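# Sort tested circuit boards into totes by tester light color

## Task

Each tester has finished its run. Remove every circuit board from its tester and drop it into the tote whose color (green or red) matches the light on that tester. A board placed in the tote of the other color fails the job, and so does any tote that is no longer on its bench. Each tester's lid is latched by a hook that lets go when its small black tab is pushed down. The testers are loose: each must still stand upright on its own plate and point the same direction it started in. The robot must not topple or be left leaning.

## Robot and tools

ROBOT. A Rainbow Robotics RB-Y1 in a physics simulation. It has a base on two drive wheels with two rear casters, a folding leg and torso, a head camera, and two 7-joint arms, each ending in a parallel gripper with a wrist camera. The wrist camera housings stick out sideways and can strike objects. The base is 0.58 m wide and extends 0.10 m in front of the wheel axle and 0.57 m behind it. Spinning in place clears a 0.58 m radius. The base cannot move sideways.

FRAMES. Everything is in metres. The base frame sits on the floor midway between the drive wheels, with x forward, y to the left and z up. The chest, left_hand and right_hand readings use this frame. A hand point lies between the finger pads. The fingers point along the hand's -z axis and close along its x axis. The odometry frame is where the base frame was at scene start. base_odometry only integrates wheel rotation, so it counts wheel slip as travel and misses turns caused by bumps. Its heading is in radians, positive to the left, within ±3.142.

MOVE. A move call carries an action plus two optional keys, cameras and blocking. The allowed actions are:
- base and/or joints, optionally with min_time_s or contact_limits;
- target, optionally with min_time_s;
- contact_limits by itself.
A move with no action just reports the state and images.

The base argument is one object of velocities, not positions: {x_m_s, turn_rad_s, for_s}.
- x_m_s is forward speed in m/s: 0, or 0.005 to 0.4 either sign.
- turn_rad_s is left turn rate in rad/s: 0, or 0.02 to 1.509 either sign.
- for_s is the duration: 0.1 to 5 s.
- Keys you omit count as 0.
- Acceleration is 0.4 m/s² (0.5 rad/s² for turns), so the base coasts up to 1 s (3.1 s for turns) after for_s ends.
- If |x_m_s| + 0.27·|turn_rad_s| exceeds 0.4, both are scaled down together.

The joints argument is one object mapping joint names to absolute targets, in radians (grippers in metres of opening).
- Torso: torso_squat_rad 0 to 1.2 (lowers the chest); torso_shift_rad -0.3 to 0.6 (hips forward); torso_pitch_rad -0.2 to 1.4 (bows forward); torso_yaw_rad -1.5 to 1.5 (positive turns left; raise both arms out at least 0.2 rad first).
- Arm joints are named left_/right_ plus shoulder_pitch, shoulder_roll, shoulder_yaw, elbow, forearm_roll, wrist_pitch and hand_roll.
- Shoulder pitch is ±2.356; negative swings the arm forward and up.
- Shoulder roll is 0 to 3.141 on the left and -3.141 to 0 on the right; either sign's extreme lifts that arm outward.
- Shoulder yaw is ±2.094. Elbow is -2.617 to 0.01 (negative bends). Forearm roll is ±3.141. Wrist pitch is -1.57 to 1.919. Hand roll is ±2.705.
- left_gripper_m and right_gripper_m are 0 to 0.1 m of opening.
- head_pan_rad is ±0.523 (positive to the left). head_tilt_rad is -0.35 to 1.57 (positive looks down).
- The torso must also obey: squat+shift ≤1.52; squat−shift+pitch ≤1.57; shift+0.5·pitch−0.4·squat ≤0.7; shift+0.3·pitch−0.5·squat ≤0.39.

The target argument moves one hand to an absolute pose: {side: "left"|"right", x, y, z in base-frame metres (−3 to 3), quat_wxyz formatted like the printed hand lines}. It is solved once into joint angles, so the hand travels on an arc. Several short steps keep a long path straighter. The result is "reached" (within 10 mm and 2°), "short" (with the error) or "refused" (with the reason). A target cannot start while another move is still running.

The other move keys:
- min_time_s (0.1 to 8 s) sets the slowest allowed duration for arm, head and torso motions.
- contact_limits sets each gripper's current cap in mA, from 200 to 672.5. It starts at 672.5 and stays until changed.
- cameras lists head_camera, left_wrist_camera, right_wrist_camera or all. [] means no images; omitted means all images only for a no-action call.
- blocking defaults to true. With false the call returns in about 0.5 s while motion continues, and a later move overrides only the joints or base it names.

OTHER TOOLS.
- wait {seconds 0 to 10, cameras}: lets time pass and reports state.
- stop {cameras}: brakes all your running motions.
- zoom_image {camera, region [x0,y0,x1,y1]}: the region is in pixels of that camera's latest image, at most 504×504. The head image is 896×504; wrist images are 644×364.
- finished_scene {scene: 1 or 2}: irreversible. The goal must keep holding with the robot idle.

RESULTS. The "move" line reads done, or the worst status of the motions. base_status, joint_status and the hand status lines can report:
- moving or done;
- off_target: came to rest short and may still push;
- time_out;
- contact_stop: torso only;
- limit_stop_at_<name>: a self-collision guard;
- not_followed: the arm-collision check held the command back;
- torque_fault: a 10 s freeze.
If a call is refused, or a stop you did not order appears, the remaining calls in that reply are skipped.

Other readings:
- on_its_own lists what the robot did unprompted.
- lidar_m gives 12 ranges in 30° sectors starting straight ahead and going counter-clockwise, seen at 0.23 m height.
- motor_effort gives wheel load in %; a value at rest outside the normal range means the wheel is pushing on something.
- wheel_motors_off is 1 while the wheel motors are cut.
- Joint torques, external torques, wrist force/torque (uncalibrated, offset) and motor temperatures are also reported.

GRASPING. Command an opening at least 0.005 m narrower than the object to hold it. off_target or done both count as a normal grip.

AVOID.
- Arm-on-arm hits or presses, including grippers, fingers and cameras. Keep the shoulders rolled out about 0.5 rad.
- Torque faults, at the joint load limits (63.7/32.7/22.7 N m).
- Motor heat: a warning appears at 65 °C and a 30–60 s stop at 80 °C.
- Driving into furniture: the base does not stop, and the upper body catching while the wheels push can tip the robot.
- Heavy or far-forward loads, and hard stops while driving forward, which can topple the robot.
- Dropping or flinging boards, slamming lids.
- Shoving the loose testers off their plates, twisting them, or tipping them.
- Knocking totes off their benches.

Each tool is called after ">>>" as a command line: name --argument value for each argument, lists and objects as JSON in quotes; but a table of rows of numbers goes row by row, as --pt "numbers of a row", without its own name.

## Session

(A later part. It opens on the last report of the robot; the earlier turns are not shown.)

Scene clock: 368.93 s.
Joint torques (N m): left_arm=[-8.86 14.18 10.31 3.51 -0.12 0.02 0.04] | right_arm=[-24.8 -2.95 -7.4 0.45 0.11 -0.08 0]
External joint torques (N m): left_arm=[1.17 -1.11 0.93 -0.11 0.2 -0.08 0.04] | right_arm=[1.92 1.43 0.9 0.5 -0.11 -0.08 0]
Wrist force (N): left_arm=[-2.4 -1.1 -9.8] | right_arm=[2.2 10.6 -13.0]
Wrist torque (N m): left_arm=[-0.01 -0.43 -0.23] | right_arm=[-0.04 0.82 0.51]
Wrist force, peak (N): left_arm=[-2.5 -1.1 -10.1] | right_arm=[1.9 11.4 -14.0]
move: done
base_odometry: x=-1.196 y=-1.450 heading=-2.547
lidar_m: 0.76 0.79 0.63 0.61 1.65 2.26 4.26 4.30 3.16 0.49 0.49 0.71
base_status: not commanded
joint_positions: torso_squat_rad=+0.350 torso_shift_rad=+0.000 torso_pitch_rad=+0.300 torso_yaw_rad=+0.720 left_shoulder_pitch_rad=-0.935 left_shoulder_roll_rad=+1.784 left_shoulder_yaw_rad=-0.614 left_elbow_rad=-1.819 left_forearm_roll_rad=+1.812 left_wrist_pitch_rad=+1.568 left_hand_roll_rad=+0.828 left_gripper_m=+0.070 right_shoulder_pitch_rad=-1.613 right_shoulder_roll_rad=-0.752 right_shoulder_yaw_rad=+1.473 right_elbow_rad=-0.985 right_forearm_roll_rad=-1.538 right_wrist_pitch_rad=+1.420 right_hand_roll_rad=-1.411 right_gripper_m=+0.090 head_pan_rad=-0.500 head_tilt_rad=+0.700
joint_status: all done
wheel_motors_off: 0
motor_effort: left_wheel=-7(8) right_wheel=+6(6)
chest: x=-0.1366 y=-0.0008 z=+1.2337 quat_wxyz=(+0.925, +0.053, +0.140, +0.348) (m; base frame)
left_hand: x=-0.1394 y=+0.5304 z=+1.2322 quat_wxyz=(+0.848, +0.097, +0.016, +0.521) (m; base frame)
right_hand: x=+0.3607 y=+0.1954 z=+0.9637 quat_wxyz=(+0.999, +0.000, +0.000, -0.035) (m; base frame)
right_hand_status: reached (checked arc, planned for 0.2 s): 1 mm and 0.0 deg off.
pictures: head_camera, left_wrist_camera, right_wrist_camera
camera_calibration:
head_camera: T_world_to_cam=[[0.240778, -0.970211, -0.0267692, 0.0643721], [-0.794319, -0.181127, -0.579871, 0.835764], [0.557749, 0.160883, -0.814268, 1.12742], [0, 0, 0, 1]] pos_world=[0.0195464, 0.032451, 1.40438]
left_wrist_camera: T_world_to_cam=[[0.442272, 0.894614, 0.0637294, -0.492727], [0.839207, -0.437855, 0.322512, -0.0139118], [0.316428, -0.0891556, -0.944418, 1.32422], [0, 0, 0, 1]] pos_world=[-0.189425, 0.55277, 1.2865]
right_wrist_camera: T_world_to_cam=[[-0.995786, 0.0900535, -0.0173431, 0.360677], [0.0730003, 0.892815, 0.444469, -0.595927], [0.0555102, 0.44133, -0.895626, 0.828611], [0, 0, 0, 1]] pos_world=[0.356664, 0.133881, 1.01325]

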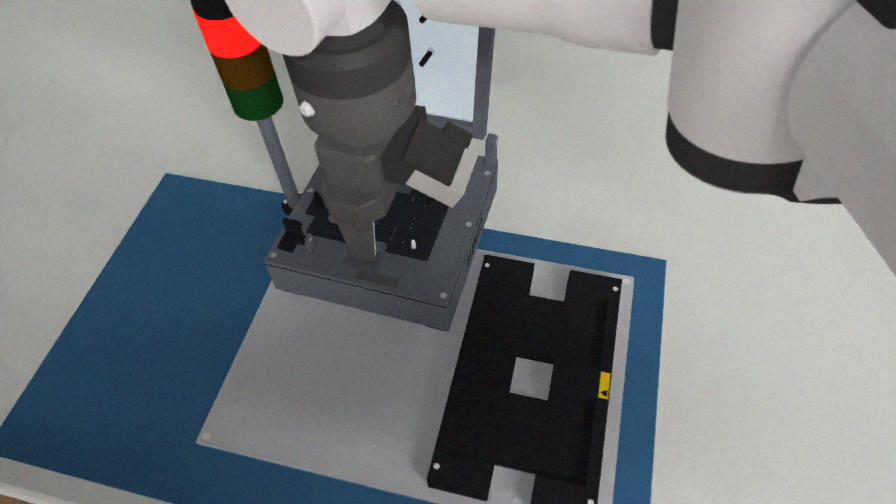

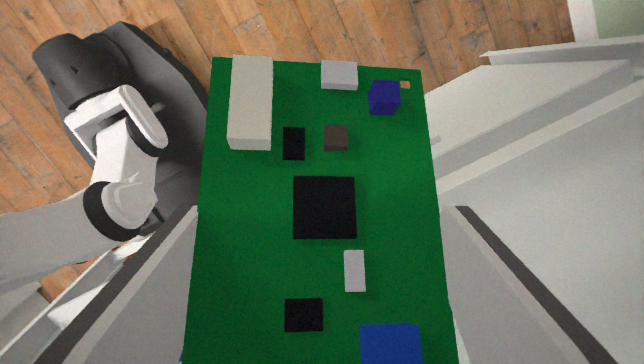

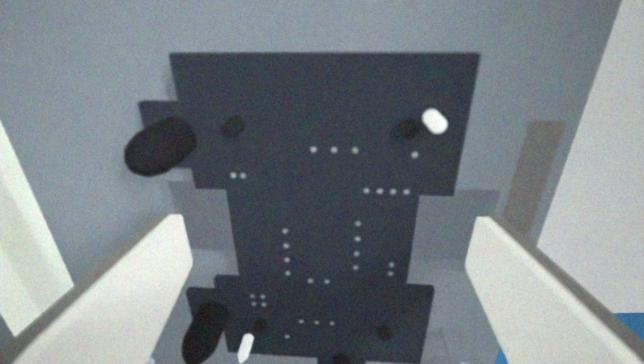

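>>> move --target '{"side":"right","x":0.361,"y":0.195,"z":0.944,"quat_wxyz":[0.9994,0,0,-0.035]}'

>>> move --joints '{"right_gripper_m":0.055}' --cameras '["head_camera","right_wrist_camera"]'

>>> move --target '{"side":"right","x":0.361,"y":0.195,"z":0.962,"quat_wxyz":[0.9994,0,0,-0.035]}' --cameras '["head_camera"]' --min_time_s 1.5

Scene clock: 375.60 s.
Joint torques (N m): left_arm=[-8.98 14.23 9.97 3.6 -0.08 0.07 0.11] | right_arm=[-25.13 -2.93 -7.26 0.58 0.13 -0.05 0.17]
External joint torques (N m): left_arm=[1.04 -1.05 0.6 -0.02 0.25 -0.04 0.11] | right_arm=[1.6 1.5 0.77 0.68 -0.09 -0.05 0.17]
Wrist force (N): left_arm=[-2.5 -1.3 -10.1] | right_arm=[2.1 10.7 -13.1]
Wrist torque (N m): left_arm=[0.02 -0.43 -0.22] | right_arm=[-0.05 0.80 0.51]
Wrist force, peak (N): left_arm=[-2.6 -1.3 -10.1] | right_arm=[2.1 10.9 -14.1]
move: done
base_odometry: x=-1.196 y=-1.450 heading=-2.547
lidar_m: 0.76 0.79 0.62 0.62 1.65 2.27 4.26 4.30 3.16 0.50 0.48 0.71
base_status: not commanded
joint_positions: torso_squat_rad=+0.350 torso_shift_rad=+0.000 torso_pitch_rad=+0.300 torso_yaw_rad=+0.720 left_shoulder_pitch_rad=-0.935 left_shoulder_roll_rad=+1.784 left_shoulder_yaw_rad=-0.614 left_elbow_rad=-1.819 left_forearm_roll_rad=+1.812 left_wrist_pitch_rad=+1.568 left_hand_roll_rad=+0.828 left_gripper_m=+0.070 right_shoulder_pitch_rad=-1.580 right_shoulder_roll_rad=-0.733 right_shoulder_yaw_rad=+1.482 right_elbow_rad=-0.951 right_forearm_roll_rad=-1.526 right_wrist_pitch_rad=+1.383 right_hand_roll_rad=-1.395 right_gripper_m=+0.090 head_pan_rad=-0.500 head_tilt_rad=+0.700
joint_status: all done
wheel_motors_off: 0
motor_effort: left_wheel=-8(9) right_wheel=+6(7)
chest: x=-0.1366 y=-0.0008 z=+1.2337 quat_wxyz=(+0.925, +0.053, +0.140, +0.348) (m; base frame)
left_hand: x=-0.1394 y=+0.5304 z=+1.2322 quat_wxyz=(+0.848, +0.097, +0.016, +0.521) (m; base frame)
right_hand: x=+0.3611 y=+0.1950 z=+0.9442 quat_wxyz=(+0.999, +0.000, +0.000, -0.035) (m; base frame)
right_hand_status: reached (checked arc, planned for 0.2 s): 0 mm and 0.0 deg off.
camera_calibration:
head_camera: T_world_to_cam=[[0.2407, -0.970229, -0.0268248, 0.064452], [-0.794343, -0.181033, -0.579868, 0.835757], [0.557748, 0.160882, -0.814269, 1.12742], [0, 0, 0, 1]] pos_world=[0.0195466, 0.0324507, 1.40438]
left_wrist_camera: T_world_to_cam=[[0.442272, 0.894614, 0.0637294, -0.492727], [0.839207, -0.437855, 0.322512, -0.0139118], [0.316428, -0.0891556, -0.944418, 1.32422], [0, 0, 0, 1]] pos_world=[-0.189425, 0.55277, 1.2865]
right_wrist_camera: T_world_to_cam=[[-0.995757, 0.0904092, -0.017165, 0.360636], [0.0733975, 0.892779, 0.444475, -0.587038], [0.0555092, 0.441329, -0.895627, 0.811206], [0, 0, 0, 1]] pos_world=[0.357164, 0.133481, 0.993652]

Scene clock: 376.47 s.
Joint torques (N m): left_arm=[-9.32 14.13 10.06 3.44 -0.1 0 0.08] | right_arm=[-24.36 -1.48 -7.62 -1.96 -2.38 1.14 0.03]
External joint torques (N m): left_arm=[0.7 -1.16 0.69 -0.17 0.22 -0.11 0.08] | right_arm=[2.37 2.96 0.41 -1.86 -2.59 1.14 0.03]
Wrist force (N): left_arm=[-2.5 -1.0 -9.9] | right_arm=[13.9 14.0 -19.2]
Wrist torque (N m): left_arm=[0.01 -0.42 -0.20] | right_arm=[0.06 0.66 0.77]
Wrist force, peak (N): left_arm=[-2.2 -1.0 -10.1] | right_arm=[15.3 15.2 -20.9]
move: off_target
base_odometry: x=-1.196 y=-1.450 heading=-2.547
lidar_m: 0.76 0.79 0.63 0.62 1.64 2.27 4.26 4.30 3.16 0.49 0.48 0.71
base_status: not commanded
joint_positions: torso_squat_rad=+0.350 torso_shift_rad=+0.000 torso_pitch_rad=+0.300 torso_yaw_rad=+0.720 left_shoulder_pitch_rad=-0.935 left_shoulder_roll_rad=+1.784 left_shoulder_yaw_rad=-0.614 left_elbow_rad=-1.819 left_forearm_roll_rad=+1.812 left_wrist_pitch_rad=+1.568 left_hand_roll_rad=+0.828 left_gripper_m=+0.070 right_shoulder_pitch_rad=-1.580 right_shoulder_roll_rad=-0.733 right_shoulder_yaw_rad=+1.482 right_elbow_rad=-0.950 right_forearm_roll_rad=-1.526 right_wrist_pitch_rad=+1.383 right_hand_roll_rad=-1.395 right_gripper_m=+0.062 head_pan_rad=-0.500 head_tilt_rad=+0.700
joint_status: right_gripper_m off_target (ended at +0.062, target +0.055)
wheel_motors_off: 0
motor_effort: left_wheel=-8(9) right_wheel=+5(7)
chest: x=-0.1365 y=-0.0008 z=+1.2337 quat_wxyz=(+0.925, +0.053, +0.140, +0.348) (m; base frame)
left_hand: x=-0.1393 y=+0.5304 z=+1.2322 quat_wxyz=(+0.848, +0.097, +0.016, +0.521) (m; base frame)
right_hand: x=+0.3617 y=+0.1949 z=+0.9442 quat_wxyz=(+0.999, +0.000, -0.001, -0.036) (m; base frame)
pictures: head_camera, right_wrist_camera
camera_calibration:
head_camera: T_world_to_cam=[[0.240691, -0.97023, -0.0268574, 0.0644739], [-0.794426, -0.181029, -0.579755, 0.835679], [0.557634, 0.160878, -0.814348, 1.12748], [0, 0, 0, 1]] pos_world=[0.0196468, 0.0324507, 1.40438]
right_wrist_camera: T_world_to_cam=[[-0.995681, 0.0910769, -0.0180356, 0.361897], [0.0735942, 0.892626, 0.44475, -0.58731], [0.0566055, 0.441502, -0.895473, 0.810655], [0, 0, 0, 1]] pos_world=[0.357669, 0.133382, 0.993653]

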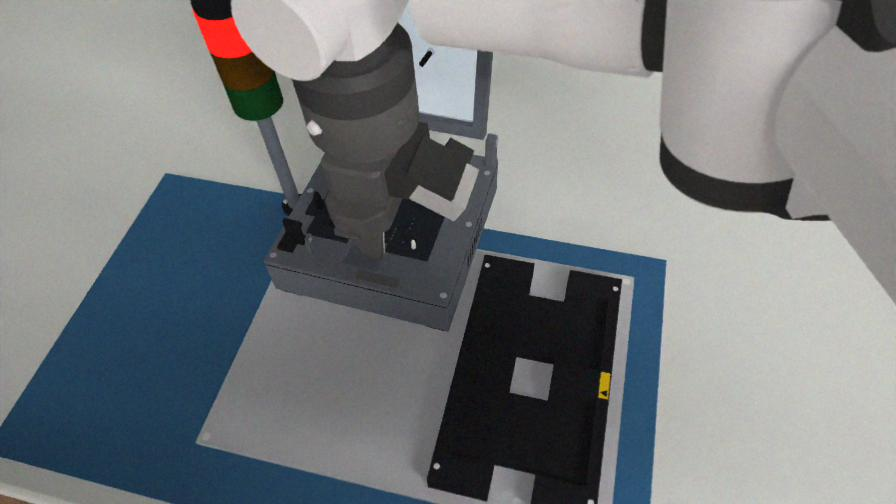

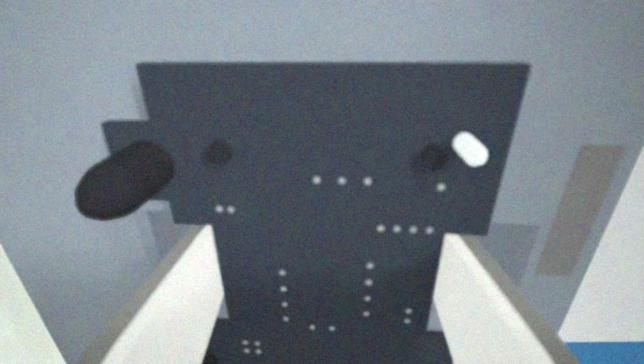

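Scene clock: 378.30 s.
Joint torques (N m): left_arm=[-8.97 14.16 10.04 3.55 -0.14 0.05 0.06] | right_arm=[-38.28 -7.18 -14.19 -0.43 0.51 0.04 -0.28]
External joint torques (N m): left_arm=[1.05 -1.13 0.67 -0.07 0.18 -0.06 0.07] | right_arm=[-11.56 -2.8 -5.96 -0.36 0.3 0.03 -0.28]
Wrist force (N): left_arm=[-2.2 -1.3 -9.6] | right_arm=[2.0 11.1 -38.3]
Wrist torque (N m): left_arm=[0.03 -0.39 -0.22] | right_arm=[-0.20 1.69 0.55]
Wrist force, peak (N): left_arm=[-2.6 -1.1 -10.1] | right_arm=[1.9 11.4 -38.7]
move: done
base_odometry: x=-1.196 y=-1.450 heading=-2.547
lidar_m: 0.75 0.79 0.63 0.61 1.65 2.26 4.26 4.30 3.17 0.50 0.48 0.71
base_status: not commanded
joint_positions: torso_squat_rad=+0.350 torso_shift_rad=+0.000 torso_pitch_rad=+0.301 torso_yaw_rad=+0.720 left_shoulder_pitch_rad=-0.935 left_shoulder_roll_rad=+1.784 left_shoulder_yaw_rad=-0.614 left_elbow_rad=-1.819 left_forearm_roll_rad=+1.812 left_wrist_pitch_rad=+1.568 left_hand_roll_rad=+0.828 left_gripper_m=+0.070 right_shoulder_pitch_rad=-1.606 right_shoulder_roll_rad=-0.749 right_shoulder_yaw_rad=+1.476 right_elbow_rad=-0.978 right_forearm_roll_rad=-1.537 right_wrist_pitch_rad=+1.417 right_hand_roll_rad=-1.406 right_gripper_m=+0.062 head_pan_rad=-0.500 head_tilt_rad=+0.700
joint_status: all done
wheel_motors_off: 0
motor_effort: left_wheel=-9(9) right_wheel=+4(7)
chest: x=-0.1363 y=-0.0007 z=+1.2336 quat_wxyz=(+0.925, +0.053, +0.140, +0.348) (m; base frame)
left_hand: x=-0.1390 y=+0.5304 z=+1.2321 quat_wxyz=(+0.848, +0.097, +0.017, +0.521) (m; base frame)
right_hand: x=+0.3606 y=+0.1944 z=+0.9591 quat_wxyz=(+0.999, -0.002, +0.001, -0.035) (m; base frame)
right_hand_status: reached (checked arc, planned for 1.5 s): 3 mm and 0.3 deg off.
pictures: head_camera
camera_calibration:
head_camera: T_world_to_cam=[[0.240786, -0.970208, -0.0268082, 0.064398], [-0.794728, -0.181229, -0.579278, 0.835241], [0.557162, 0.160787, -0.814689, 1.12757], [0, 0, 0, 1]] pos_world=[0.020047, 0.0325512, 1.40418]

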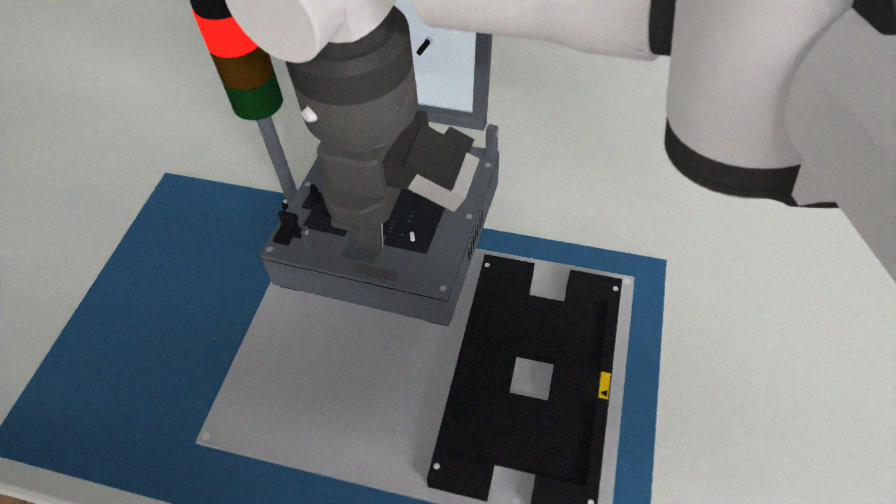

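>>> move --target '{"side":"right","x":0.261,"y":0.196,"z":0.965,"quat_wxyz":[0.9998,0,0,-0.018]}' --min_time_s 2.5 --cameras '["head_camera"]'

Scene clock: 396.47 s.
Joint torques (N m): left_arm=[-8.84 13.94 10.03 3.52 -0.16 0.08 0.13] | right_arm=[-34.7 -5.5 -15.19 -1.07 1.09 0.35 -0.3]
External joint torques (N m): left_arm=[1.18 -1.36 0.66 -0.1 0.16 -0.02 0.13] | right_arm=[-10.53 -1.88 -4.8 -0.5 0.9 0.34 -0.3]
Wrist force (N): left_arm=[-2.3 -1.2 -9.8] | right_arm=[2.2 10.8 -38.2]
Wrist torque (N m): left_arm=[0.03 -0.40 -0.21] | right_arm=[-0.17 1.72 0.53]
Wrist force, peak (N): left_arm=[-2.7 -1.4 -10.3] | right_arm=[1.9 11.2 -38.7]
move: done
base_odometry: x=-1.196 y=-1.450 heading=-2.547
lidar_m: 0.76 0.79 0.63 0.61 1.64 2.27 4.26 4.30 3.17 0.49 0.48 0.71
base_status: not commanded
joint_positions: torso_squat_rad=+0.350 torso_shift_rad=+0.000 torso_pitch_rad=+0.301 torso_yaw_rad=+0.720 left_shoulder_pitch_rad=-0.935 left_shoulder_roll_rad=+1.784 left_shoulder_yaw_rad=-0.614 left_elbow_rad=-1.819 left_forearm_roll_rad=+1.812 left_wrist_pitch_rad=+1.568 left_hand_roll_rad=+0.828 left_gripper_m=+0.070 right_shoulder_pitch_rad=-1.608 right_shoulder_roll_rad=-0.809 right_shoulder_yaw_rad=+1.494 right_elbow_rad=-1.460 right_forearm_roll_rad=-1.487 right_wrist_pitch_rad=+1.428 right_hand_roll_rad=-1.799 right_gripper_m=+0.062 head_pan_rad=-0.500 head_tilt_rad=+0.700
joint_status: all done
wheel_motors_off: 0
motor_effort: left_wheel=-8(10) right_wheel=+4(7)
chest: x=-0.1363 y=-0.0007 z=+1.2336 quat_wxyz=(+0.925, +0.053, +0.140, +0.348) (m; base frame)
left_hand: x=-0.1390 y=+0.5304 z=+1.2321 quat_wxyz=(+0.848, +0.097, +0.017, +0.521) (m; base frame)
right_hand: x=+0.2601 y=+0.1953 z=+0.9636 quat_wxyz=(+1.000, -0.002, +0.002, -0.017) (m; base frame)
right_hand_status: reached (checked arc, planned for 2.5 s): 2 mm and 0.4 deg off.
pictures: head_camera
camera_calibration:
head_camera: T_world_to_cam=[[0.240767, -0.970212, -0.026822, 0.0644177], [-0.794734, -0.181206, -0.579278, 0.83524], [0.557162, 0.160787, -0.814689, 1.12757], [0, 0, 0, 1]] pos_world=[0.020047, 0.0325511, 1.40418]

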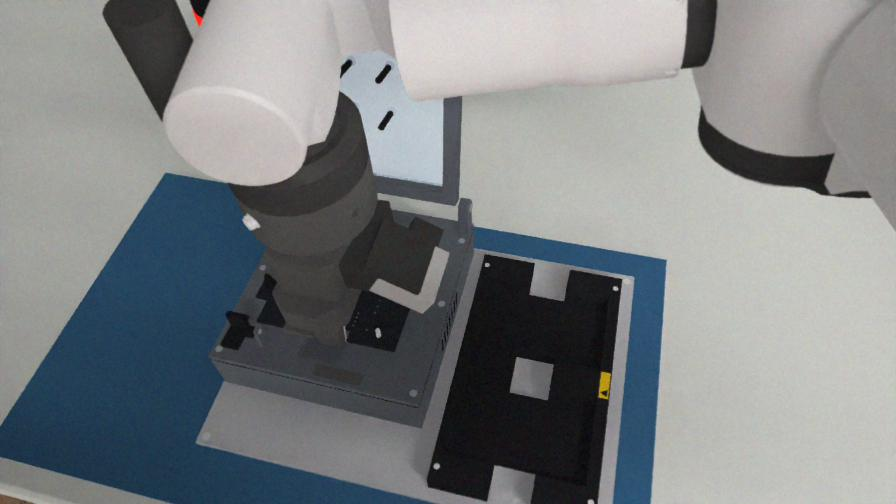

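>>> move --target '{"side":"right","x":0.262,"y":0.189,"z":0.953,"quat_wxyz":[0.9998,0,0,-0.018]}' --min_time_s 1.5

>>> move --target '{"side":"right","x":0.262,"y":0.189,"z":0.944,"quat_wxyz":[0.9998,0,0,-0.018]}' --min_time_s 1.5 --cameras '["head_camera"]'

Scene clock: 403.77 s.
Joint torques (N m): left_arm=[-9.12 14.1 10.1 3.66 -0.07 0.06 0.03] | right_arm=[-28.83 -7.35 -13.25 -0.04 1.87 0.08 -0.41]
External joint torques (N m): left_arm=[0.91 -1.19 0.73 0.05 0.26 -0.05 0.03] | right_arm=[-4.92 -3.67 -2.85 0.65 1.68 0.08 -0.41]
Wrist force (N): left_arm=[-2.2 -1.2 -9.7] | right_arm=[-2.9 10.4 -30.0]
Wrist torque (N m): left_arm=[0.02 -0.40 -0.22] | right_arm=[-0.05 1.32 0.56]
Wrist force, peak (N): left_arm=[-2.3 -1.0 -10.2] | right_arm=[2.1 10.9 -38.9]
move: done
base_odometry: x=-1.196 y=-1.450 heading=-2.547
lidar_m: 0.76 0.79 0.63 0.62 1.65 2.27 4.26 4.31 3.16 0.50 0.48 0.71
base_status: not commanded
joint_positions: torso_squat_rad=+0.350 torso_shift_rad=+0.000 torso_pitch_rad=+0.301 torso_yaw_rad=+0.720 left_shoulder_pitch_rad=-0.935 left_shoulder_roll_rad=+1.784 left_shoulder_yaw_rad=-0.614 left_elbow_rad=-1.819 left_forearm_roll_rad=+1.812 left_wrist_pitch_rad=+1.568 left_hand_roll_rad=+0.828 left_gripper_m=+0.070 right_shoulder_pitch_rad=-1.586 right_shoulder_roll_rad=-0.826 right_shoulder_yaw_rad=+1.505 right_elbow_rad=-1.483 right_forearm_roll_rad=-1.467 right_wrist_pitch_rad=+1.404 right_hand_roll_rad=-1.805 right_gripper_m=+0.062 head_pan_rad=-0.500 head_tilt_rad=+0.700
joint_status: all done
wheel_motors_off: 0
motor_effort: left_wheel=-9(10) right_wheel=+5(7)
chest: x=-0.1363 y=-0.0007 z=+1.2336 quat_wxyz=(+0.925, +0.053, +0.140, +0.348) (m; base frame)
left_hand: x=-0.1391 y=+0.5304 z=+1.2321 quat_wxyz=(+0.848, +0.097, +0.017, +0.521) (m; base frame)
right_hand: x=+0.2609 y=+0.1885 z=+0.9525 quat_wxyz=(+1.000, -0.001, +0.001, -0.017) (m; base frame)
right_hand_status: reached (checked arc, planned for 1.5 s): 1 mm and 0.2 deg off.
camera_calibration:
head_camera: T_world_to_cam=[[0.240772, -0.970212, -0.0267885, 0.0643947], [-0.794684, -0.181216, -0.579343, 0.835252], [0.557231, 0.160778, -0.814643, 1.12756], [0, 0, 0, 1]] pos_world=[0.0199469, 0.0325512, 1.40418]
left_wrist_camera: T_world_to_cam=[[0.442378, 0.894597, 0.0632366, -0.492231], [0.839413, -0.43785, 0.321983, -0.0134956], [0.315733, -0.0893564, -0.944631, 1.32425], [0, 0, 0, 1]] pos_world=[-0.189029, 0.552769, 1.2864]
right_wrist_camera: T_world_to_cam=[[-0.998393, 0.0547219, -0.0147477, 0.266709], [0.0425939, 0.896155, 0.441692, -0.567576], [0.0373865, 0.440354, -0.897045, 0.833312], [0, 0, 0, 1]] pos_world=[0.259301, 0.127089, 1.00215]

Scene clock: 405.60 s.
Joint torques (N m): left_arm=[-9.06 14.1 10.22 3.5 -0.04 0.1 0.13] | right_arm=[-22.39 -8.76 -7.99 7.84 5.77 -2.3 0.21]
External joint torques (N m): left_arm=[0.97 -1.17 0.85 -0.12 0.28 0 0.13] | right_arm=[1.51 -5.08 2.37 8.58 5.57 -2.3 0.21]
Wrist force (N): left_arm=[-2.4 -1.0 -9.9] | right_arm=[-23.7 -2.0 -0.5]
Wrist torque (N m): left_arm=[-0.01 -0.43 -0.21] | right_arm=[-0.37 0.07 0.63]
Wrist force, peak (N): left_arm=[-2.3 -0.9 -10.2] | right_arm=[-2.9 10.5 -31.6]
move: done
base_odometry: x=-1.196 y=-1.450 heading=-2.547
lidar_m: 0.76 0.79 0.63 0.60 1.64 2.27 4.26 4.31 3.16 0.49 0.48 0.71
base_status: not commanded
joint_positions: torso_squat_rad=+0.350 torso_shift_rad=+0.000 torso_pitch_rad=+0.299 torso_yaw_rad=+0.720 left_shoulder_pitch_rad=-0.935 left_shoulder_roll_rad=+1.784 left_shoulder_yaw_rad=-0.614 left_elbow_rad=-1.819 left_forearm_roll_rad=+1.812 left_wrist_pitch_rad=+1.568 left_hand_roll_rad=+0.828 left_gripper_m=+0.070 right_shoulder_pitch_rad=-1.572 right_shoulder_roll_rad=-0.820 right_shoulder_yaw_rad=+1.512 right_elbow_rad=-1.474 right_forearm_roll_rad=-1.455 right_wrist_pitch_rad=+1.387 right_hand_roll_rad=-1.803 right_gripper_m=+0.062 head_pan_rad=-0.500 head_tilt_rad=+0.700
joint_status: all done
wheel_motors_off: 0
motor_effort: left_wheel=-9(9) right_wheel=+4(7)
chest: x=-0.1371 y=-0.0009 z=+1.2337 quat_wxyz=(+0.925, +0.053, +0.139, +0.348) (m; base frame)
left_hand: x=-0.1398 y=+0.5303 z=+1.2323 quat_wxyz=(+0.848, +0.097, +0.016, +0.521) (m; base frame)
right_hand: x=+0.2600 y=+0.1891 z=+0.9451 quat_wxyz=(+1.000, +0.000, +0.000, -0.016) (m; base frame)
right_hand_status: reached (checked arc, planned for 1.5 s): 2 mm and 0.2 deg off.
pictures: head_camera
camera_calibration:
head_camera: T_world_to_cam=[[0.240762, -0.970215, -0.0267658, 0.0644178], [-0.793961, -0.181012, -0.580397, 0.836057], [0.558265, 0.160988, -0.813894, 1.12732], [0, 0, 0, 1]] pos_world=[0.0189459, 0.0323508, 1.40448]

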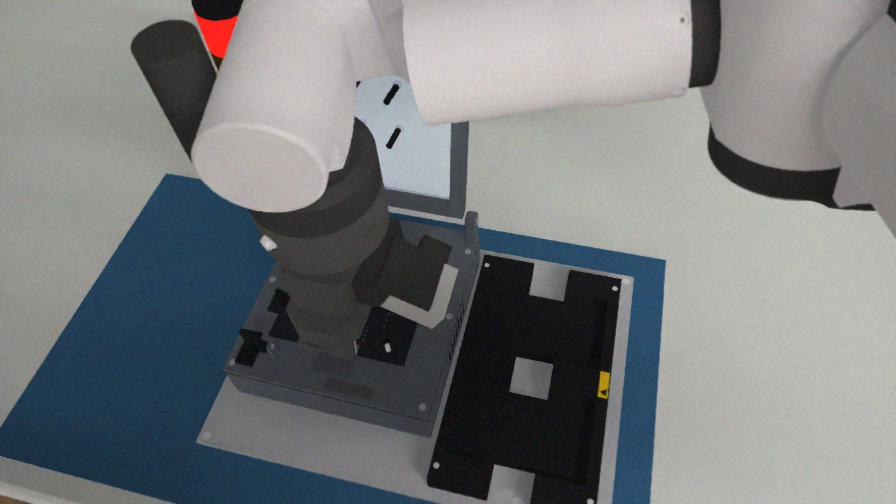

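>>> move --target '{"side":"right","x":0.262,"y":0.189,"z":0.96,"quat_wxyz":[0.9998,0,0,-0.018]}' --min_time_s 1.2

>>> move --target '{"side":"right","x":0.262,"y":0.1965,"z":0.96,"quat_wxyz":[0.9998,0,0,-0.018]}' --min_time_s 1

>>> move --target '{"side":"right","x":0.262,"y":0.1965,"z":0.951,"quat_wxyz":[0.9998,0,0,-0.018]}' --min_time_s 1.2

>>> move --target '{"side":"right","x":0.262,"y":0.1965,"z":0.945,"quat_wxyz":[0.9998,0,0,-0.018]}' --min_time_s 1 --cameras '["head_camera"]'

Scene clock: 416.97 s.
Joint torques (N m): left_arm=[-8.89 13.89 9.96 3.5 -0.07 0.07 0.08] | right_arm=[-34.17 -6.02 -17.43 -1.22 0.49 0.46 -0.36]
External joint torques (N m): left_arm=[1.13 -1.4 0.59 -0.12 0.25 -0.04 0.09] | right_arm=[-10.24 -2.34 -7 -0.58 0.3 0.44 -0.36]
Wrist force (N): left_arm=[-2.3 -0.8 -9.6] | right_arm=[2.1 10.9 -38.5]
Wrist torque (N m): left_arm=[-0.02 -0.40 -0.21] | right_arm=[-0.20 1.74 0.55]
Wrist force, peak (N): left_arm=[-2.4 -1.2 -10.3] | right_arm=[2.5 10.8 -39.0]
move: done
base_odometry: x=-1.196 y=-1.450 heading=-2.547
lidar_m: 0.76 0.79 0.62 0.61 1.65 2.27 4.26 4.30 3.16 0.49 0.49 0.71
base_status: not commanded
joint_positions: torso_squat_rad=+0.350 torso_shift_rad=+0.000 torso_pitch_rad=+0.300 torso_yaw_rad=+0.720 left_shoulder_pitch_rad=-0.935 left_shoulder_roll_rad=+1.784 left_shoulder_yaw_rad=-0.614 left_elbow_rad=-1.819 left_forearm_roll_rad=+1.812 left_wrist_pitch_rad=+1.568 left_hand_roll_rad=+0.828 left_gripper_m=+0.070 right_shoulder_pitch_rad=-1.594 right_shoulder_roll_rad=-0.830 right_shoulder_yaw_rad=+1.501 right_elbow_rad=-1.485 right_forearm_roll_rad=-1.475 right_wrist_pitch_rad=+1.414 right_hand_roll_rad=-1.804 right_gripper_m=+0.062 head_pan_rad=-0.500 head_tilt_rad=+0.700
joint_status: all done
wheel_motors_off: 0
motor_effort: left_wheel=-7(9) right_wheel=+5(6)
chest: x=-0.1363 y=-0.0007 z=+1.2336 quat_wxyz=(+0.925, +0.053, +0.140, +0.348) (m; base frame)
left_hand: x=-0.1391 y=+0.5304 z=+1.2321 quat_wxyz=(+0.848, +0.097, +0.017, +0.521) (m; base frame)
right_hand: x=+0.2618 y=+0.1883 z=+0.9573 quat_wxyz=(+1.000, -0.002, +0.001, -0.018) (m; base frame)
right_hand_status: reached (checked arc, planned for 1.2 s): 3 mm and 0.3 deg off.
camera_calibration:
head_camera: T_world_to_cam=[[0.240775, -0.970211, -0.0267864, 0.0643916], [-0.794683, -0.181219, -0.579344, 0.835252], [0.557231, 0.160778, -0.814643, 1.12756], [0, 0, 0, 1]] pos_world=[0.0199469, 0.0325512, 1.40418]
left_wrist_camera: T_world_to_cam=[[0.442337, 0.894608, 0.0633633, -0.492408], [0.8394, -0.437848, 0.322021, -0.0135485], [0.315826, -0.0892546, -0.94461, 1.32419], [0, 0, 0, 1]] pos_world=[-0.189029, 0.55277, 1.2864]
right_wrist_camera: T_world_to_cam=[[-0.998366, 0.0553329, -0.0142759, 0.26703], [0.0433916, 0.89661, 0.440691, -0.568846], [0.0371846, 0.439351, -0.897545, 0.83845], [0, 0, 0, 1]] pos_world=[0.260099, 0.126883, 1.00704]

Scene clock: 418.30 s.
Joint torques (N m): left_arm=[-8.87 14.04 10.11 3.47 -0.1 0.1 0.14] | right_arm=[-34.49 -2.56 -17.45 0.17 0.48 0.38 0.32]
External joint torques (N m): left_arm=[1.16 -1.25 0.74 -0.15 0.22 0 0.14] | right_arm=[-10.31 1.07 -7.09 0.77 0.29 0.38 0.32]
Wrist force (N): left_arm=[-2.3 -0.9 -10.0] | right_arm=[2.0 11.2 -38.6]
Wrist torque (N m): left_arm=[-0.02 -0.41 -0.21] | right_arm=[-0.24 1.74 0.55]
Wrist force, peak (N): left_arm=[-2.2 -1.1 -10.2] | right_arm=[2.1 11.1 -38.8]
move: done
base_odometry: x=-1.196 y=-1.450 heading=-2.547
lidar_m: 0.75 0.79 0.62 0.61 1.65 2.27 4.26 4.30 3.17 0.50 0.49 0.71
base_status: not commanded
joint_positions: torso_squat_rad=+0.350 torso_shift_rad=+0.000 torso_pitch_rad=+0.300 torso_yaw_rad=+0.720 left_shoulder_pitch_rad=-0.935 left_shoulder_roll_rad=+1.784 left_shoulder_yaw_rad=-0.614 left_elbow_rad=-1.819 left_forearm_roll_rad=+1.812 left_wrist_pitch_rad=+1.568 left_hand_roll_rad=+0.828 left_gripper_m=+0.070 right_shoulder_pitch_rad=-1.599 right_shoulder_roll_rad=-0.806 right_shoulder_yaw_rad=+1.499 right_elbow_rad=-1.453 right_forearm_roll_rad=-1.478 right_wrist_pitch_rad=+1.417 right_hand_roll_rad=-1.797 right_gripper_m=+0.062 head_pan_rad=-0.500 head_tilt_rad=+0.700
joint_status: all done
wheel_motors_off: 0
motor_effort: left_wheel=-5(8) right_wheel=+5(7)
chest: x=-0.1363 y=-0.0007 z=+1.2336 quat_wxyz=(+0.925, +0.053, +0.140, +0.348) (m; base frame)
left_hand: x=-0.1391 y=+0.5304 z=+1.2321 quat_wxyz=(+0.848, +0.097, +0.017, +0.521) (m; base frame)
right_hand: x=+0.2615 y=+0.1952 z=+0.9585 quat_wxyz=(+1.000, -0.001, +0.001, -0.018) (m; base frame)
right_hand_status: reached (checked arc, planned for 1.0 s): 2 mm and 0.2 deg off.
camera_calibration:
head_camera: T_world_to_cam=[[0.240775, -0.970211, -0.0267864, 0.0643916], [-0.794683, -0.181219, -0.579344, 0.835252], [0.557231, 0.160778, -0.814643, 1.12756], [0, 0, 0, 1]] pos_world=[0.0199469, 0.0325512, 1.40418]
left_wrist_camera: T_world_to_cam=[[0.44229, 0.894639, 0.0632508, -0.492289], [0.839425, -0.437764, 0.322068, -0.0136512], [0.315824, -0.0893532, -0.944601, 1.32423], [0, 0, 0, 1]] pos_world=[-0.189029, 0.552769, 1.2864]
right_wrist_camera: T_world_to_cam=[[-0.998276, 0.0565449, -0.0157602, 0.26759], [0.0437963, 0.896235, 0.441411, -0.576196], [0.0390845, 0.43996, -0.897166, 0.835508], [0, 0, 0, 1]] pos_world=[0.259708, 0.133686, 1.00815]

Scene clock: 419.83 s.
Joint torques (N m): left_arm=[-9.03 14.08 9.94 3.47 -0.15 0.06 0.1] | right_arm=[-31.07 -2.26 -15.01 -0.1 1.28 -0.13 0.43]
External joint torques (N m): left_arm=[0.99 -1.21 0.57 -0.14 0.17 -0.05 0.11] | right_arm=[-6.88 1.37 -4.72 0.57 1.09 -0.14 0.43]
Wrist force (N): left_arm=[-2.4 -0.9 -9.6] | right_arm=[1.8 11.1 -38.3]
Wrist torque (N m): left_arm=[-0.02 -0.42 -0.21] | right_arm=[-0.21 1.69 0.55]
Wrist force, peak (N): left_arm=[-2.5 -0.9 -10.1] | right_arm=[2.2 10.8 -38.7]
move: done
base_odometry: x=-1.196 y=-1.450 heading=-2.547
lidar_m: 0.76 0.78 0.62 0.62 1.65 2.26 4.26 4.30 3.16 0.50 0.48 0.70
base_status: not commanded
joint_positions: torso_squat_rad=+0.350 torso_shift_rad=+0.000 torso_pitch_rad=+0.300 torso_yaw_rad=+0.720 left_shoulder_pitch_rad=-0.935 left_shoulder_roll_rad=+1.784 left_shoulder_yaw_rad=-0.614 left_elbow_rad=-1.819 left_forearm_roll_rad=+1.812 left_wrist_pitch_rad=+1.568 left_hand_roll_rad=+0.828 left_gripper_m=+0.070 right_shoulder_pitch_rad=-1.585 right_shoulder_roll_rad=-0.799 right_shoulder_yaw_rad=+1.506 right_elbow_rad=-1.441 right_forearm_roll_rad=-1.467 right_wrist_pitch_rad=+1.401 right_hand_roll_rad=-1.793 right_gripper_m=+0.062 head_pan_rad=-0.500 head_tilt_rad=+0.700
joint_status: all done
wheel_motors_off: 0
motor_effort: left_wheel=-7(9) right_wheel=+5(8)
chest: x=-0.1363 y=-0.0007 z=+1.2336 quat_wxyz=(+0.925, +0.053, +0.140, +0.348) (m; base frame)
left_hand: x=-0.1391 y=+0.5304 z=+1.2321 quat_wxyz=(+0.848, +0.097, +0.017, +0.521) (m; base frame)
right_hand: x=+0.2616 y=+0.1955 z=+0.9500 quat_wxyz=(+1.000, -0.001, +0.001, -0.018) (m; base frame)
right_hand_status: reached (checked arc, planned for 1.2 s): 1 mm and 0.2 deg off.
camera_calibration:
head_camera: T_world_to_cam=[[0.240775, -0.970211, -0.0267864, 0.0643916], [-0.794683, -0.181219, -0.579344, 0.835252], [0.557231, 0.160778, -0.814643, 1.12756], [0, 0, 0, 1]] pos_world=[0.0199469, 0.0325512, 1.40418]
left_wrist_camera: T_world_to_cam=[[0.442365, 0.8946, 0.0632785, -0.492289], [0.839386, -0.437843, 0.322062, -0.0136072], [0.315823, -0.0893538, -0.944601, 1.32423], [0, 0, 0, 1]] pos_world=[-0.189029, 0.552769, 1.2864]
right_wrist_camera: T_world_to_cam=[[-0.99828, 0.0564152, -0.0159189, 0.267718], [0.0435977, 0.896106, 0.441694, -0.572976], [0.0391832, 0.44024, -0.897025, 0.827631], [0, 0, 0, 1]] pos_world=[0.259809, 0.133987, 0.999747]

Scene clock: 421.17 s.
Joint torques (N m): left_arm=[-9.02 14.1 10.08 3.54 -0.11 0.04 0.09] | right_arm=[-23.89 -1.08 -10.73 2.17 2.13 -2.86 0.58]
External joint torques (N m): left_arm=[1 -1.18 0.71 -0.07 0.22 -0.06 0.09] | right_arm=[0.32 2.56 -0.47 2.88 1.93 -2.87 0.58]
Wrist force (N): left_arm=[-2.3 -1.0 -10.1] | right_arm=[-6.2 -1.0 -9.9]
Wrist torque (N m): left_arm=[-0.01 -0.40 -0.22] | right_arm=[-0.36 0.34 0.26]
Wrist force, peak (N): left_arm=[-2.5 -1.1 -10.1] | right_arm=[2.0 11.1 -38.5]
move: done
base_odometry: x=-1.196 y=-1.450 heading=-2.547
lidar_m: 0.76 0.79 0.63 0.61 1.65 2.25 4.26 4.31 3.17 0.49 0.47 0.71
base_status: not commanded
joint_positions: torso_squat_rad=+0.350 torso_shift_rad=+0.000 torso_pitch_rad=+0.300 torso_yaw_rad=+0.720 left_shoulder_pitch_rad=-0.935 left_shoulder_roll_rad=+1.784 left_shoulder_yaw_rad=-0.614 left_elbow_rad=-1.819 left_forearm_roll_rad=+1.812 left_wrist_pitch_rad=+1.568 left_hand_roll_rad=+0.828 left_gripper_m=+0.070 right_shoulder_pitch_rad=-1.577 right_shoulder_roll_rad=-0.794 right_shoulder_yaw_rad=+1.510 right_elbow_rad=-1.433 right_forearm_roll_rad=-1.459 right_wrist_pitch_rad=+1.391 right_hand_roll_rad=-1.790 right_gripper_m=+0.062 head_pan_rad=-0.500 head_tilt_rad=+0.700
joint_status: all done
wheel_motors_off: 0
motor_effort: left_wheel=-5(8) right_wheel=+5(6)
chest: x=-0.1367 y=-0.0008 z=+1.2337 quat_wxyz=(+0.925, +0.053, +0.140, +0.348) (m; base frame)
left_hand: x=-0.1394 y=+0.5303 z=+1.2323 quat_wxyz=(+0.848, +0.097, +0.016, +0.521) (m; base frame)
right_hand: x=+0.2617 y=+0.1960 z=+0.9454 quat_wxyz=(+1.000, +0.000, +0.000, -0.018) (m; base frame)
right_hand_status: reached (checked arc, planned for 1.0 s): 1 mm and 0.0 deg off.
pictures: head_camera
camera_calibration:
head_camera: T_world_to_cam=[[0.240686, -0.970233, -0.0268052, 0.0643518], [-0.794298, -0.18102, -0.579933, 0.835749], [0.557817, 0.160873, -0.814223, 1.12743], [0, 0, 0, 1]] pos_world=[0.0194466, 0.0323506, 1.40438]

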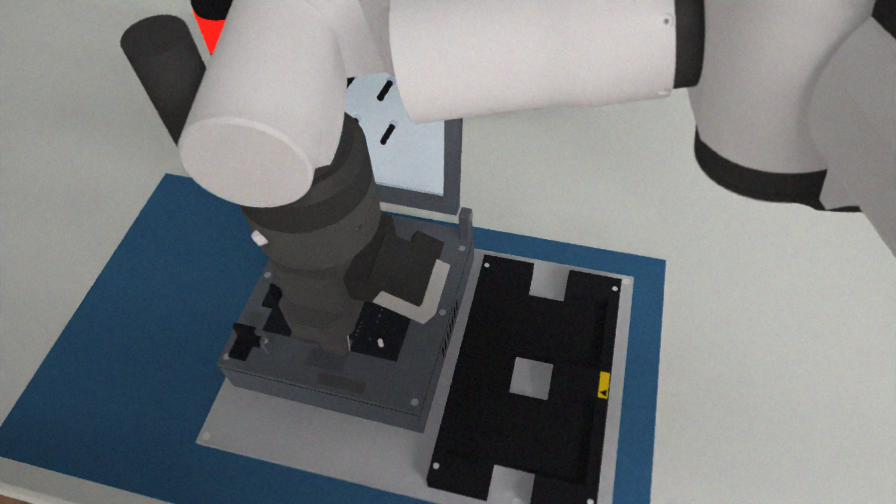

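>>> move --joints '{"right_gripper_m":0.082}'

>>> move --target '{"side":"right","x":0.2615,"y":0.196,"z":0.99,"quat_wxyz":[0.9998,0,0,-0.018]}' --cameras '["head_camera"]'

>>> move --target '{"side":"right","x":0.16,"y":0.196,"z":1.02,"quat_wxyz":[0.9998,0,0,-0.018]}'

>>> move --base '{"x_m_s":-0.2,"for_s":1.5}' --cameras '["head_camera"]'

Scene clock: 435.87 s.
Joint torques (N m): left_arm=[-8.93 14.07 10.23 3.61 -0.11 0.04 0.06] | right_arm=[-23.21 -1.74 -10.57 0.43 0.47 -0.21 0.33]
External joint torques (N m): left_arm=[1.1 -1.21 0.86 0 0.21 -0.07 0.06] | right_arm=[1 1.89 -0.31 1.13 0.27 -0.21 0.33]
Wrist force (N): left_arm=[-2.4 -1.0 -9.8] | right_arm=[2.2 10.5 -12.8]
Wrist torque (N m): left_arm=[0.00 -0.41 -0.20] | right_arm=[-0.03 0.84 0.53]
Wrist force, peak (N): left_arm=[-2.5 -1.0 -10.3] | right_arm=[2.2 10.8 -13.2]
move: done
base_odometry: x=-1.196 y=-1.450 heading=-2.547
lidar_m: 0.76 0.79 0.63 0.62 1.65 2.27 4.26 4.30 3.16 0.49 0.49 0.70
base_status: not commanded
joint_positions: torso_squat_rad=+0.350 torso_shift_rad=+0.000 torso_pitch_rad=+0.300 torso_yaw_rad=+0.720 left_shoulder_pitch_rad=-0.935 left_shoulder_roll_rad=+1.784 left_shoulder_yaw_rad=-0.614 left_elbow_rad=-1.819 left_forearm_roll_rad=+1.812 left_wrist_pitch_rad=+1.568 left_hand_roll_rad=+0.828 left_gripper_m=+0.070 right_shoulder_pitch_rad=-1.577 right_shoulder_roll_rad=-0.794 right_shoulder_yaw_rad=+1.510 right_elbow_rad=-1.433 right_forearm_roll_rad=-1.459 right_wrist_pitch_rad=+1.390 right_hand_roll_rad=-1.790 right_gripper_m=+0.082 head_pan_rad=-0.500 head_tilt_rad=+0.700
joint_status: all done
wheel_motors_off: 0
motor_effort: left_wheel=-6(7) right_wheel=+5(6)
chest: x=-0.1367 y=-0.0008 z=+1.2337 quat_wxyz=(+0.925, +0.053, +0.140, +0.348) (m; base frame)
left_hand: x=-0.1394 y=+0.5304 z=+1.2322 quat_wxyz=(+0.848, +0.097, +0.016, +0.521) (m; base frame)
right_hand: x=+0.2619 y=+0.1963 z=+0.9454 quat_wxyz=(+1.000, +0.000, +0.000, -0.018) (m; base frame)
camera_calibration:
head_camera: T_world_to_cam=[[0.2407, -0.970229, -0.0268248, 0.0644761], [-0.794343, -0.181033, -0.579868, 0.835677], [0.557748, 0.160882, -0.814269, 1.12748], [0, 0, 0, 1]] pos_world=[0.0194466, 0.0324507, 1.40438]
left_wrist_camera: T_world_to_cam=[[0.442347, 0.894575, 0.0637572, -0.492727], [0.839168, -0.437934, 0.322506, -0.0138677], [0.316427, -0.0891563, -0.944418, 1.32422], [0, 0, 0, 1]] pos_world=[-0.189425, 0.552771, 1.2865]
right_wrist_camera: T_world_to_cam=[[-0.998251, 0.0564073, -0.0176882, 0.269565], [0.0426993, 0.894934, 0.444152, -0.57356], [0.0408832, 0.44262, -0.895777, 0.821003], [0, 0, 0, 1]] pos_world=[0.260019, 0.134701, 0.994952]

Scene clock: 436.53 s.
Joint torques (N m): left_arm=[-9.25 13.97 10.1 3.58 -0.05 0.09 0.1] | right_arm=[-20.78 -3.69 -9.84 -0.51 -0.12 -0.22 -0.17]
External joint torques (N m): left_arm=[0.78 -1.31 0.73 -0.03 0.28 -0.01 0.1] | right_arm=[3.42 -0.06 0.69 -0.19 -0.32 -0.22 -0.17]
Wrist force (N): left_arm=[-2.5 -1.3 -9.8] | right_arm=[2.4 10.6 -13.1]
Wrist torque (N m): left_arm=[0.01 -0.42 -0.21] | right_arm=[-0.06 0.84 0.52]
Wrist force, peak (N): left_arm=[-2.0 -0.9 -10.2] | right_arm=[2.6 10.9 -14.3]
move: done
base_odometry: x=-1.196 y=-1.450 heading=-2.547
lidar_m: 0.76 0.79 0.63 0.61 1.64 2.27 4.26 4.31 3.16 0.50 0.48 0.71
base_status: not commanded
joint_positions: torso_squat_rad=+0.350 torso_shift_rad=+0.000 torso_pitch_rad=+0.300 torso_yaw_rad=+0.720 left_shoulder_pitch_rad=-0.935 left_shoulder_roll_rad=+1.784 left_shoulder_yaw_rad=-0.614 left_elbow_rad=-1.819 left_forearm_roll_rad=+1.812 left_wrist_pitch_rad=+1.568 left_hand_roll_rad=+0.828 left_gripper_m=+0.070 right_shoulder_pitch_rad=-1.653 right_shoulder_roll_rad=-0.825 right_shoulder_yaw_rad=+1.471 right_elbow_rad=-1.480 right_forearm_roll_rad=-1.518 right_wrist_pitch_rad=+1.472 right_hand_roll_rad=-1.805 right_gripper_m=+0.082 head_pan_rad=-0.500 head_tilt_rad=+0.700
joint_status: all done
wheel_motors_off: 0
motor_effort: left_wheel=-6(8) right_wheel=+4(7)
chest: x=-0.1367 y=-0.0008 z=+1.2337 quat_wxyz=(+0.925, +0.053, +0.140, +0.348) (m; base frame)
left_hand: x=-0.1394 y=+0.5304 z=+1.2322 quat_wxyz=(+0.848, +0.097, +0.016, +0.521) (m; base frame)
right_hand: x=+0.2616 y=+0.1963 z=+0.9903 quat_wxyz=(+1.000, +0.000, +0.000, -0.018) (m; base frame)
right_hand_status: reached (checked arc, planned for 0.3 s): 0 mm and 0.0 deg off.
pictures: head_camera
camera_calibration:
head_camera: T_world_to_cam=[[0.240686, -0.970233, -0.0268052, 0.0644488], [-0.794298, -0.18102, -0.579933, 0.835767], [0.557817, 0.160873, -0.814223, 1.12741], [0, 0, 0, 1]] pos_world=[0.0194466, 0.0324506, 1.40438]

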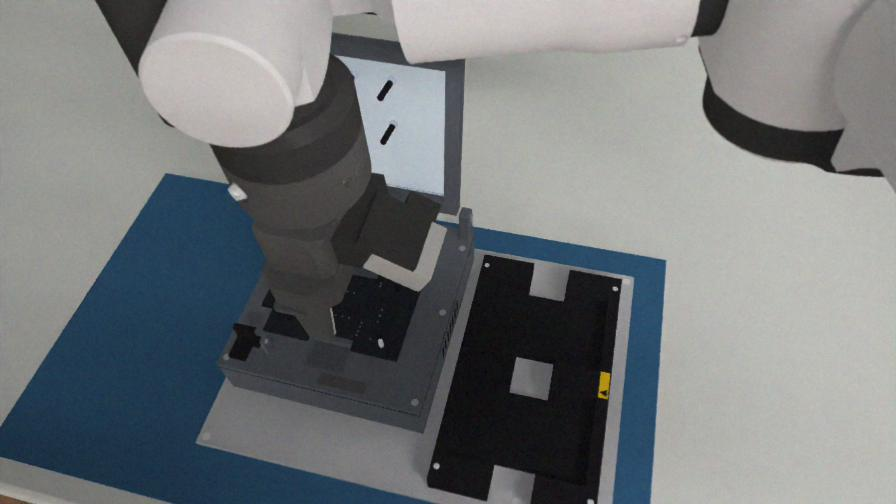

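Scene clock: 437.57 s.
Joint torques (N m): left_arm=[-9.09 14.23 10 3.63 -0.02 0.04 0.17] | right_arm=[-20.88 -2.49 -10.7 0.2 -0.07 0.11 0.34]
External joint torques (N m): left_arm=[0.94 -1.05 0.62 0.01 0.31 -0.07 0.17] | right_arm=[1.21 0.49 0.18 0.41 -0.25 0.11 0.34]
Wrist force (N): left_arm=[-2.1 -1.1 -9.5] | right_arm=[2.5 10.4 -13.3]
Wrist torque (N m): left_arm=[-0.01 -0.39 -0.23] | right_arm=[-0.02 0.85 0.53]
Wrist force, peak (N): left_arm=[-2.4 -1.1 -10.2] | right_arm=[2.7 11.2 -13.4]
move: done
base_odometry: x=-1.196 y=-1.450 heading=-2.547
lidar_m: 0.75 0.79 0.63 0.62 1.65 2.27 4.26 4.30 3.16 0.50 0.48 0.70
base_status: not commanded
joint_positions: torso_squat_rad=+0.350 torso_shift_rad=+0.000 torso_pitch_rad=+0.300 torso_yaw_rad=+0.720 left_shoulder_pitch_rad=-0.935 left_shoulder_roll_rad=+1.784 left_shoulder_yaw_rad=-0.614 left_elbow_rad=-1.819 left_forearm_roll_rad=+1.812 left_wrist_pitch_rad=+1.568 left_hand_roll_rad=+0.828 left_gripper_m=+0.070 right_shoulder_pitch_rad=-1.713 right_shoulder_roll_rad=-0.743 right_shoulder_yaw_rad=+1.444 right_elbow_rad=-1.762 right_forearm_roll_rad=-1.543 right_wrist_pitch_rad=+1.537 right_hand_roll_rad=-2.173 right_gripper_m=+0.082 head_pan_rad=-0.500 head_tilt_rad=+0.700
joint_status: all done
wheel_motors_off: 0
motor_effort: left_wheel=-5(9) right_wheel=+3(7)
chest: x=-0.1366 y=-0.0008 z=+1.2337 quat_wxyz=(+0.925, +0.053, +0.140, +0.348) (m; base frame)
left_hand: x=-0.1394 y=+0.5304 z=+1.2322 quat_wxyz=(+0.848, +0.097, +0.016, +0.521) (m; base frame)
right_hand: x=+0.1600 y=+0.1960 z=+1.0201 quat_wxyz=(+1.000, +0.000, +0.000, -0.018) (m; base frame)
right_hand_status: reached (checked arc, planned for 0.6 s): 0 mm and 0.0 deg off.
camera_calibration:
head_camera: T_world_to_cam=[[0.240778, -0.970211, -0.0267692, 0.0643721], [-0.794319, -0.181127, -0.579871, 0.835764], [0.557749, 0.160883, -0.814268, 1.12742], [0, 0, 0, 1]] pos_world=[0.0195464, 0.032451, 1.40438]
left_wrist_camera: T_world_to_cam=[[0.442272, 0.894614, 0.0637294, -0.492727], [0.839207, -0.437855, 0.322512, -0.0139118], [0.316428, -0.0891556, -0.944418, 1.32422], [0, 0, 0, 1]] pos_world=[-0.189425, 0.55277, 1.2865]
right_wrist_camera: T_world_to_cam=[[-0.998291, 0.056008, -0.0166551, 0.168229], [0.0427971, 0.894909, 0.444191, -0.602133], [0.039783, 0.442719, -0.895777, 0.892283], [0, 0, 0, 1]] pos_world=[0.158213, 0.134402, 1.06955]

Scene clock: 439.93 s.
Joint torques (N m): left_arm=[-9.13 14.21 10.21 3.48 -0.13 0.08 0.05] | right_arm=[-20.58 -2.36 -10.42 0.1 0.03 0.08 0.37]
External joint torques (N m): left_arm=[0.89 -1.07 0.83 -0.14 0.19 -0.02 0.05] | right_arm=[1.5 0.63 0.47 0.3 -0.15 0.08 0.37]
Wrist force (N): left_arm=[-2.4 -1.2 -9.8] | right_arm=[2.3 10.9 -13.0]
Wrist torque (N m): left_arm=[0.00 -0.42 -0.22] | right_arm=[-0.05 0.84 0.54]
Wrist force, peak (N): left_arm=[-2.4 -1.1 -10.2] | right_arm=[2.5 10.8 -13.4]
move: done
base_odometry: x=-0.948 y=-1.282 heading=-2.547
lidar_m: 1.06 0.86 0.73 1.59 1.65 2.27 3.96 4.28 3.15 1.44 0.59 0.71
base_status: done (sent for 1.5 of 1.5 s)
joint_positions: torso_squat_rad=+0.350 torso_shift_rad=+0.000 torso_pitch_rad=+0.300 torso_yaw_rad=+0.720 left_shoulder_pitch_rad=-0.935 left_shoulder_roll_rad=+1.784 left_shoulder_yaw_rad=-0.614 left_elbow_rad=-1.819 left_forearm_roll_rad=+1.812 left_wrist_pitch_rad=+1.568 left_hand_roll_rad=+0.828 left_gripper_m=+0.070 right_shoulder_pitch_rad=-1.713 right_shoulder_roll_rad=-0.743 right_shoulder_yaw_rad=+1.444 right_elbow_rad=-1.762 right_forearm_roll_rad=-1.543 right_wrist_pitch_rad=+1.537 right_hand_roll_rad=-2.173 right_gripper_m=+0.082 head_pan_rad=-0.500 head_tilt_rad=+0.700
joint_status: not commanded
wheel_motors_off: 0
motor_effort: left_wheel=+4(32) right_wheel=-2(17)
chest: x=-0.1367 y=-0.0008 z=+1.2337 quat_wxyz=(+0.925, +0.053, +0.140, +0.348) (m; base frame)
left_hand: x=-0.1394 y=+0.5304 z=+1.2322 quat_wxyz=(+0.848, +0.097, +0.016, +0.521) (m; base frame)
right_hand: x=+0.1600 y=+0.1961 z=+1.0201 quat_wxyz=(+1.000, +0.000, +0.000, -0.018) (m; base frame)
pictures: head_camera
camera_calibration:
head_camera: T_world_to_cam=[[0.240767, -0.970214, -0.0267473, 0.0643658], [-0.794274, -0.181118, -0.579936, 0.835775], [0.557818, 0.160874, -0.814223, 1.12741], [0, 0, 0, 1]] pos_world=[0.0194464, 0.032451, 1.40438]

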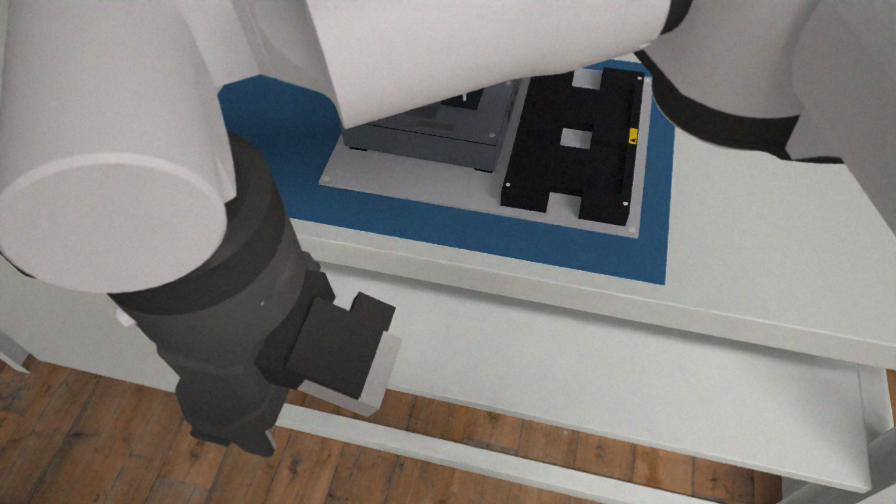

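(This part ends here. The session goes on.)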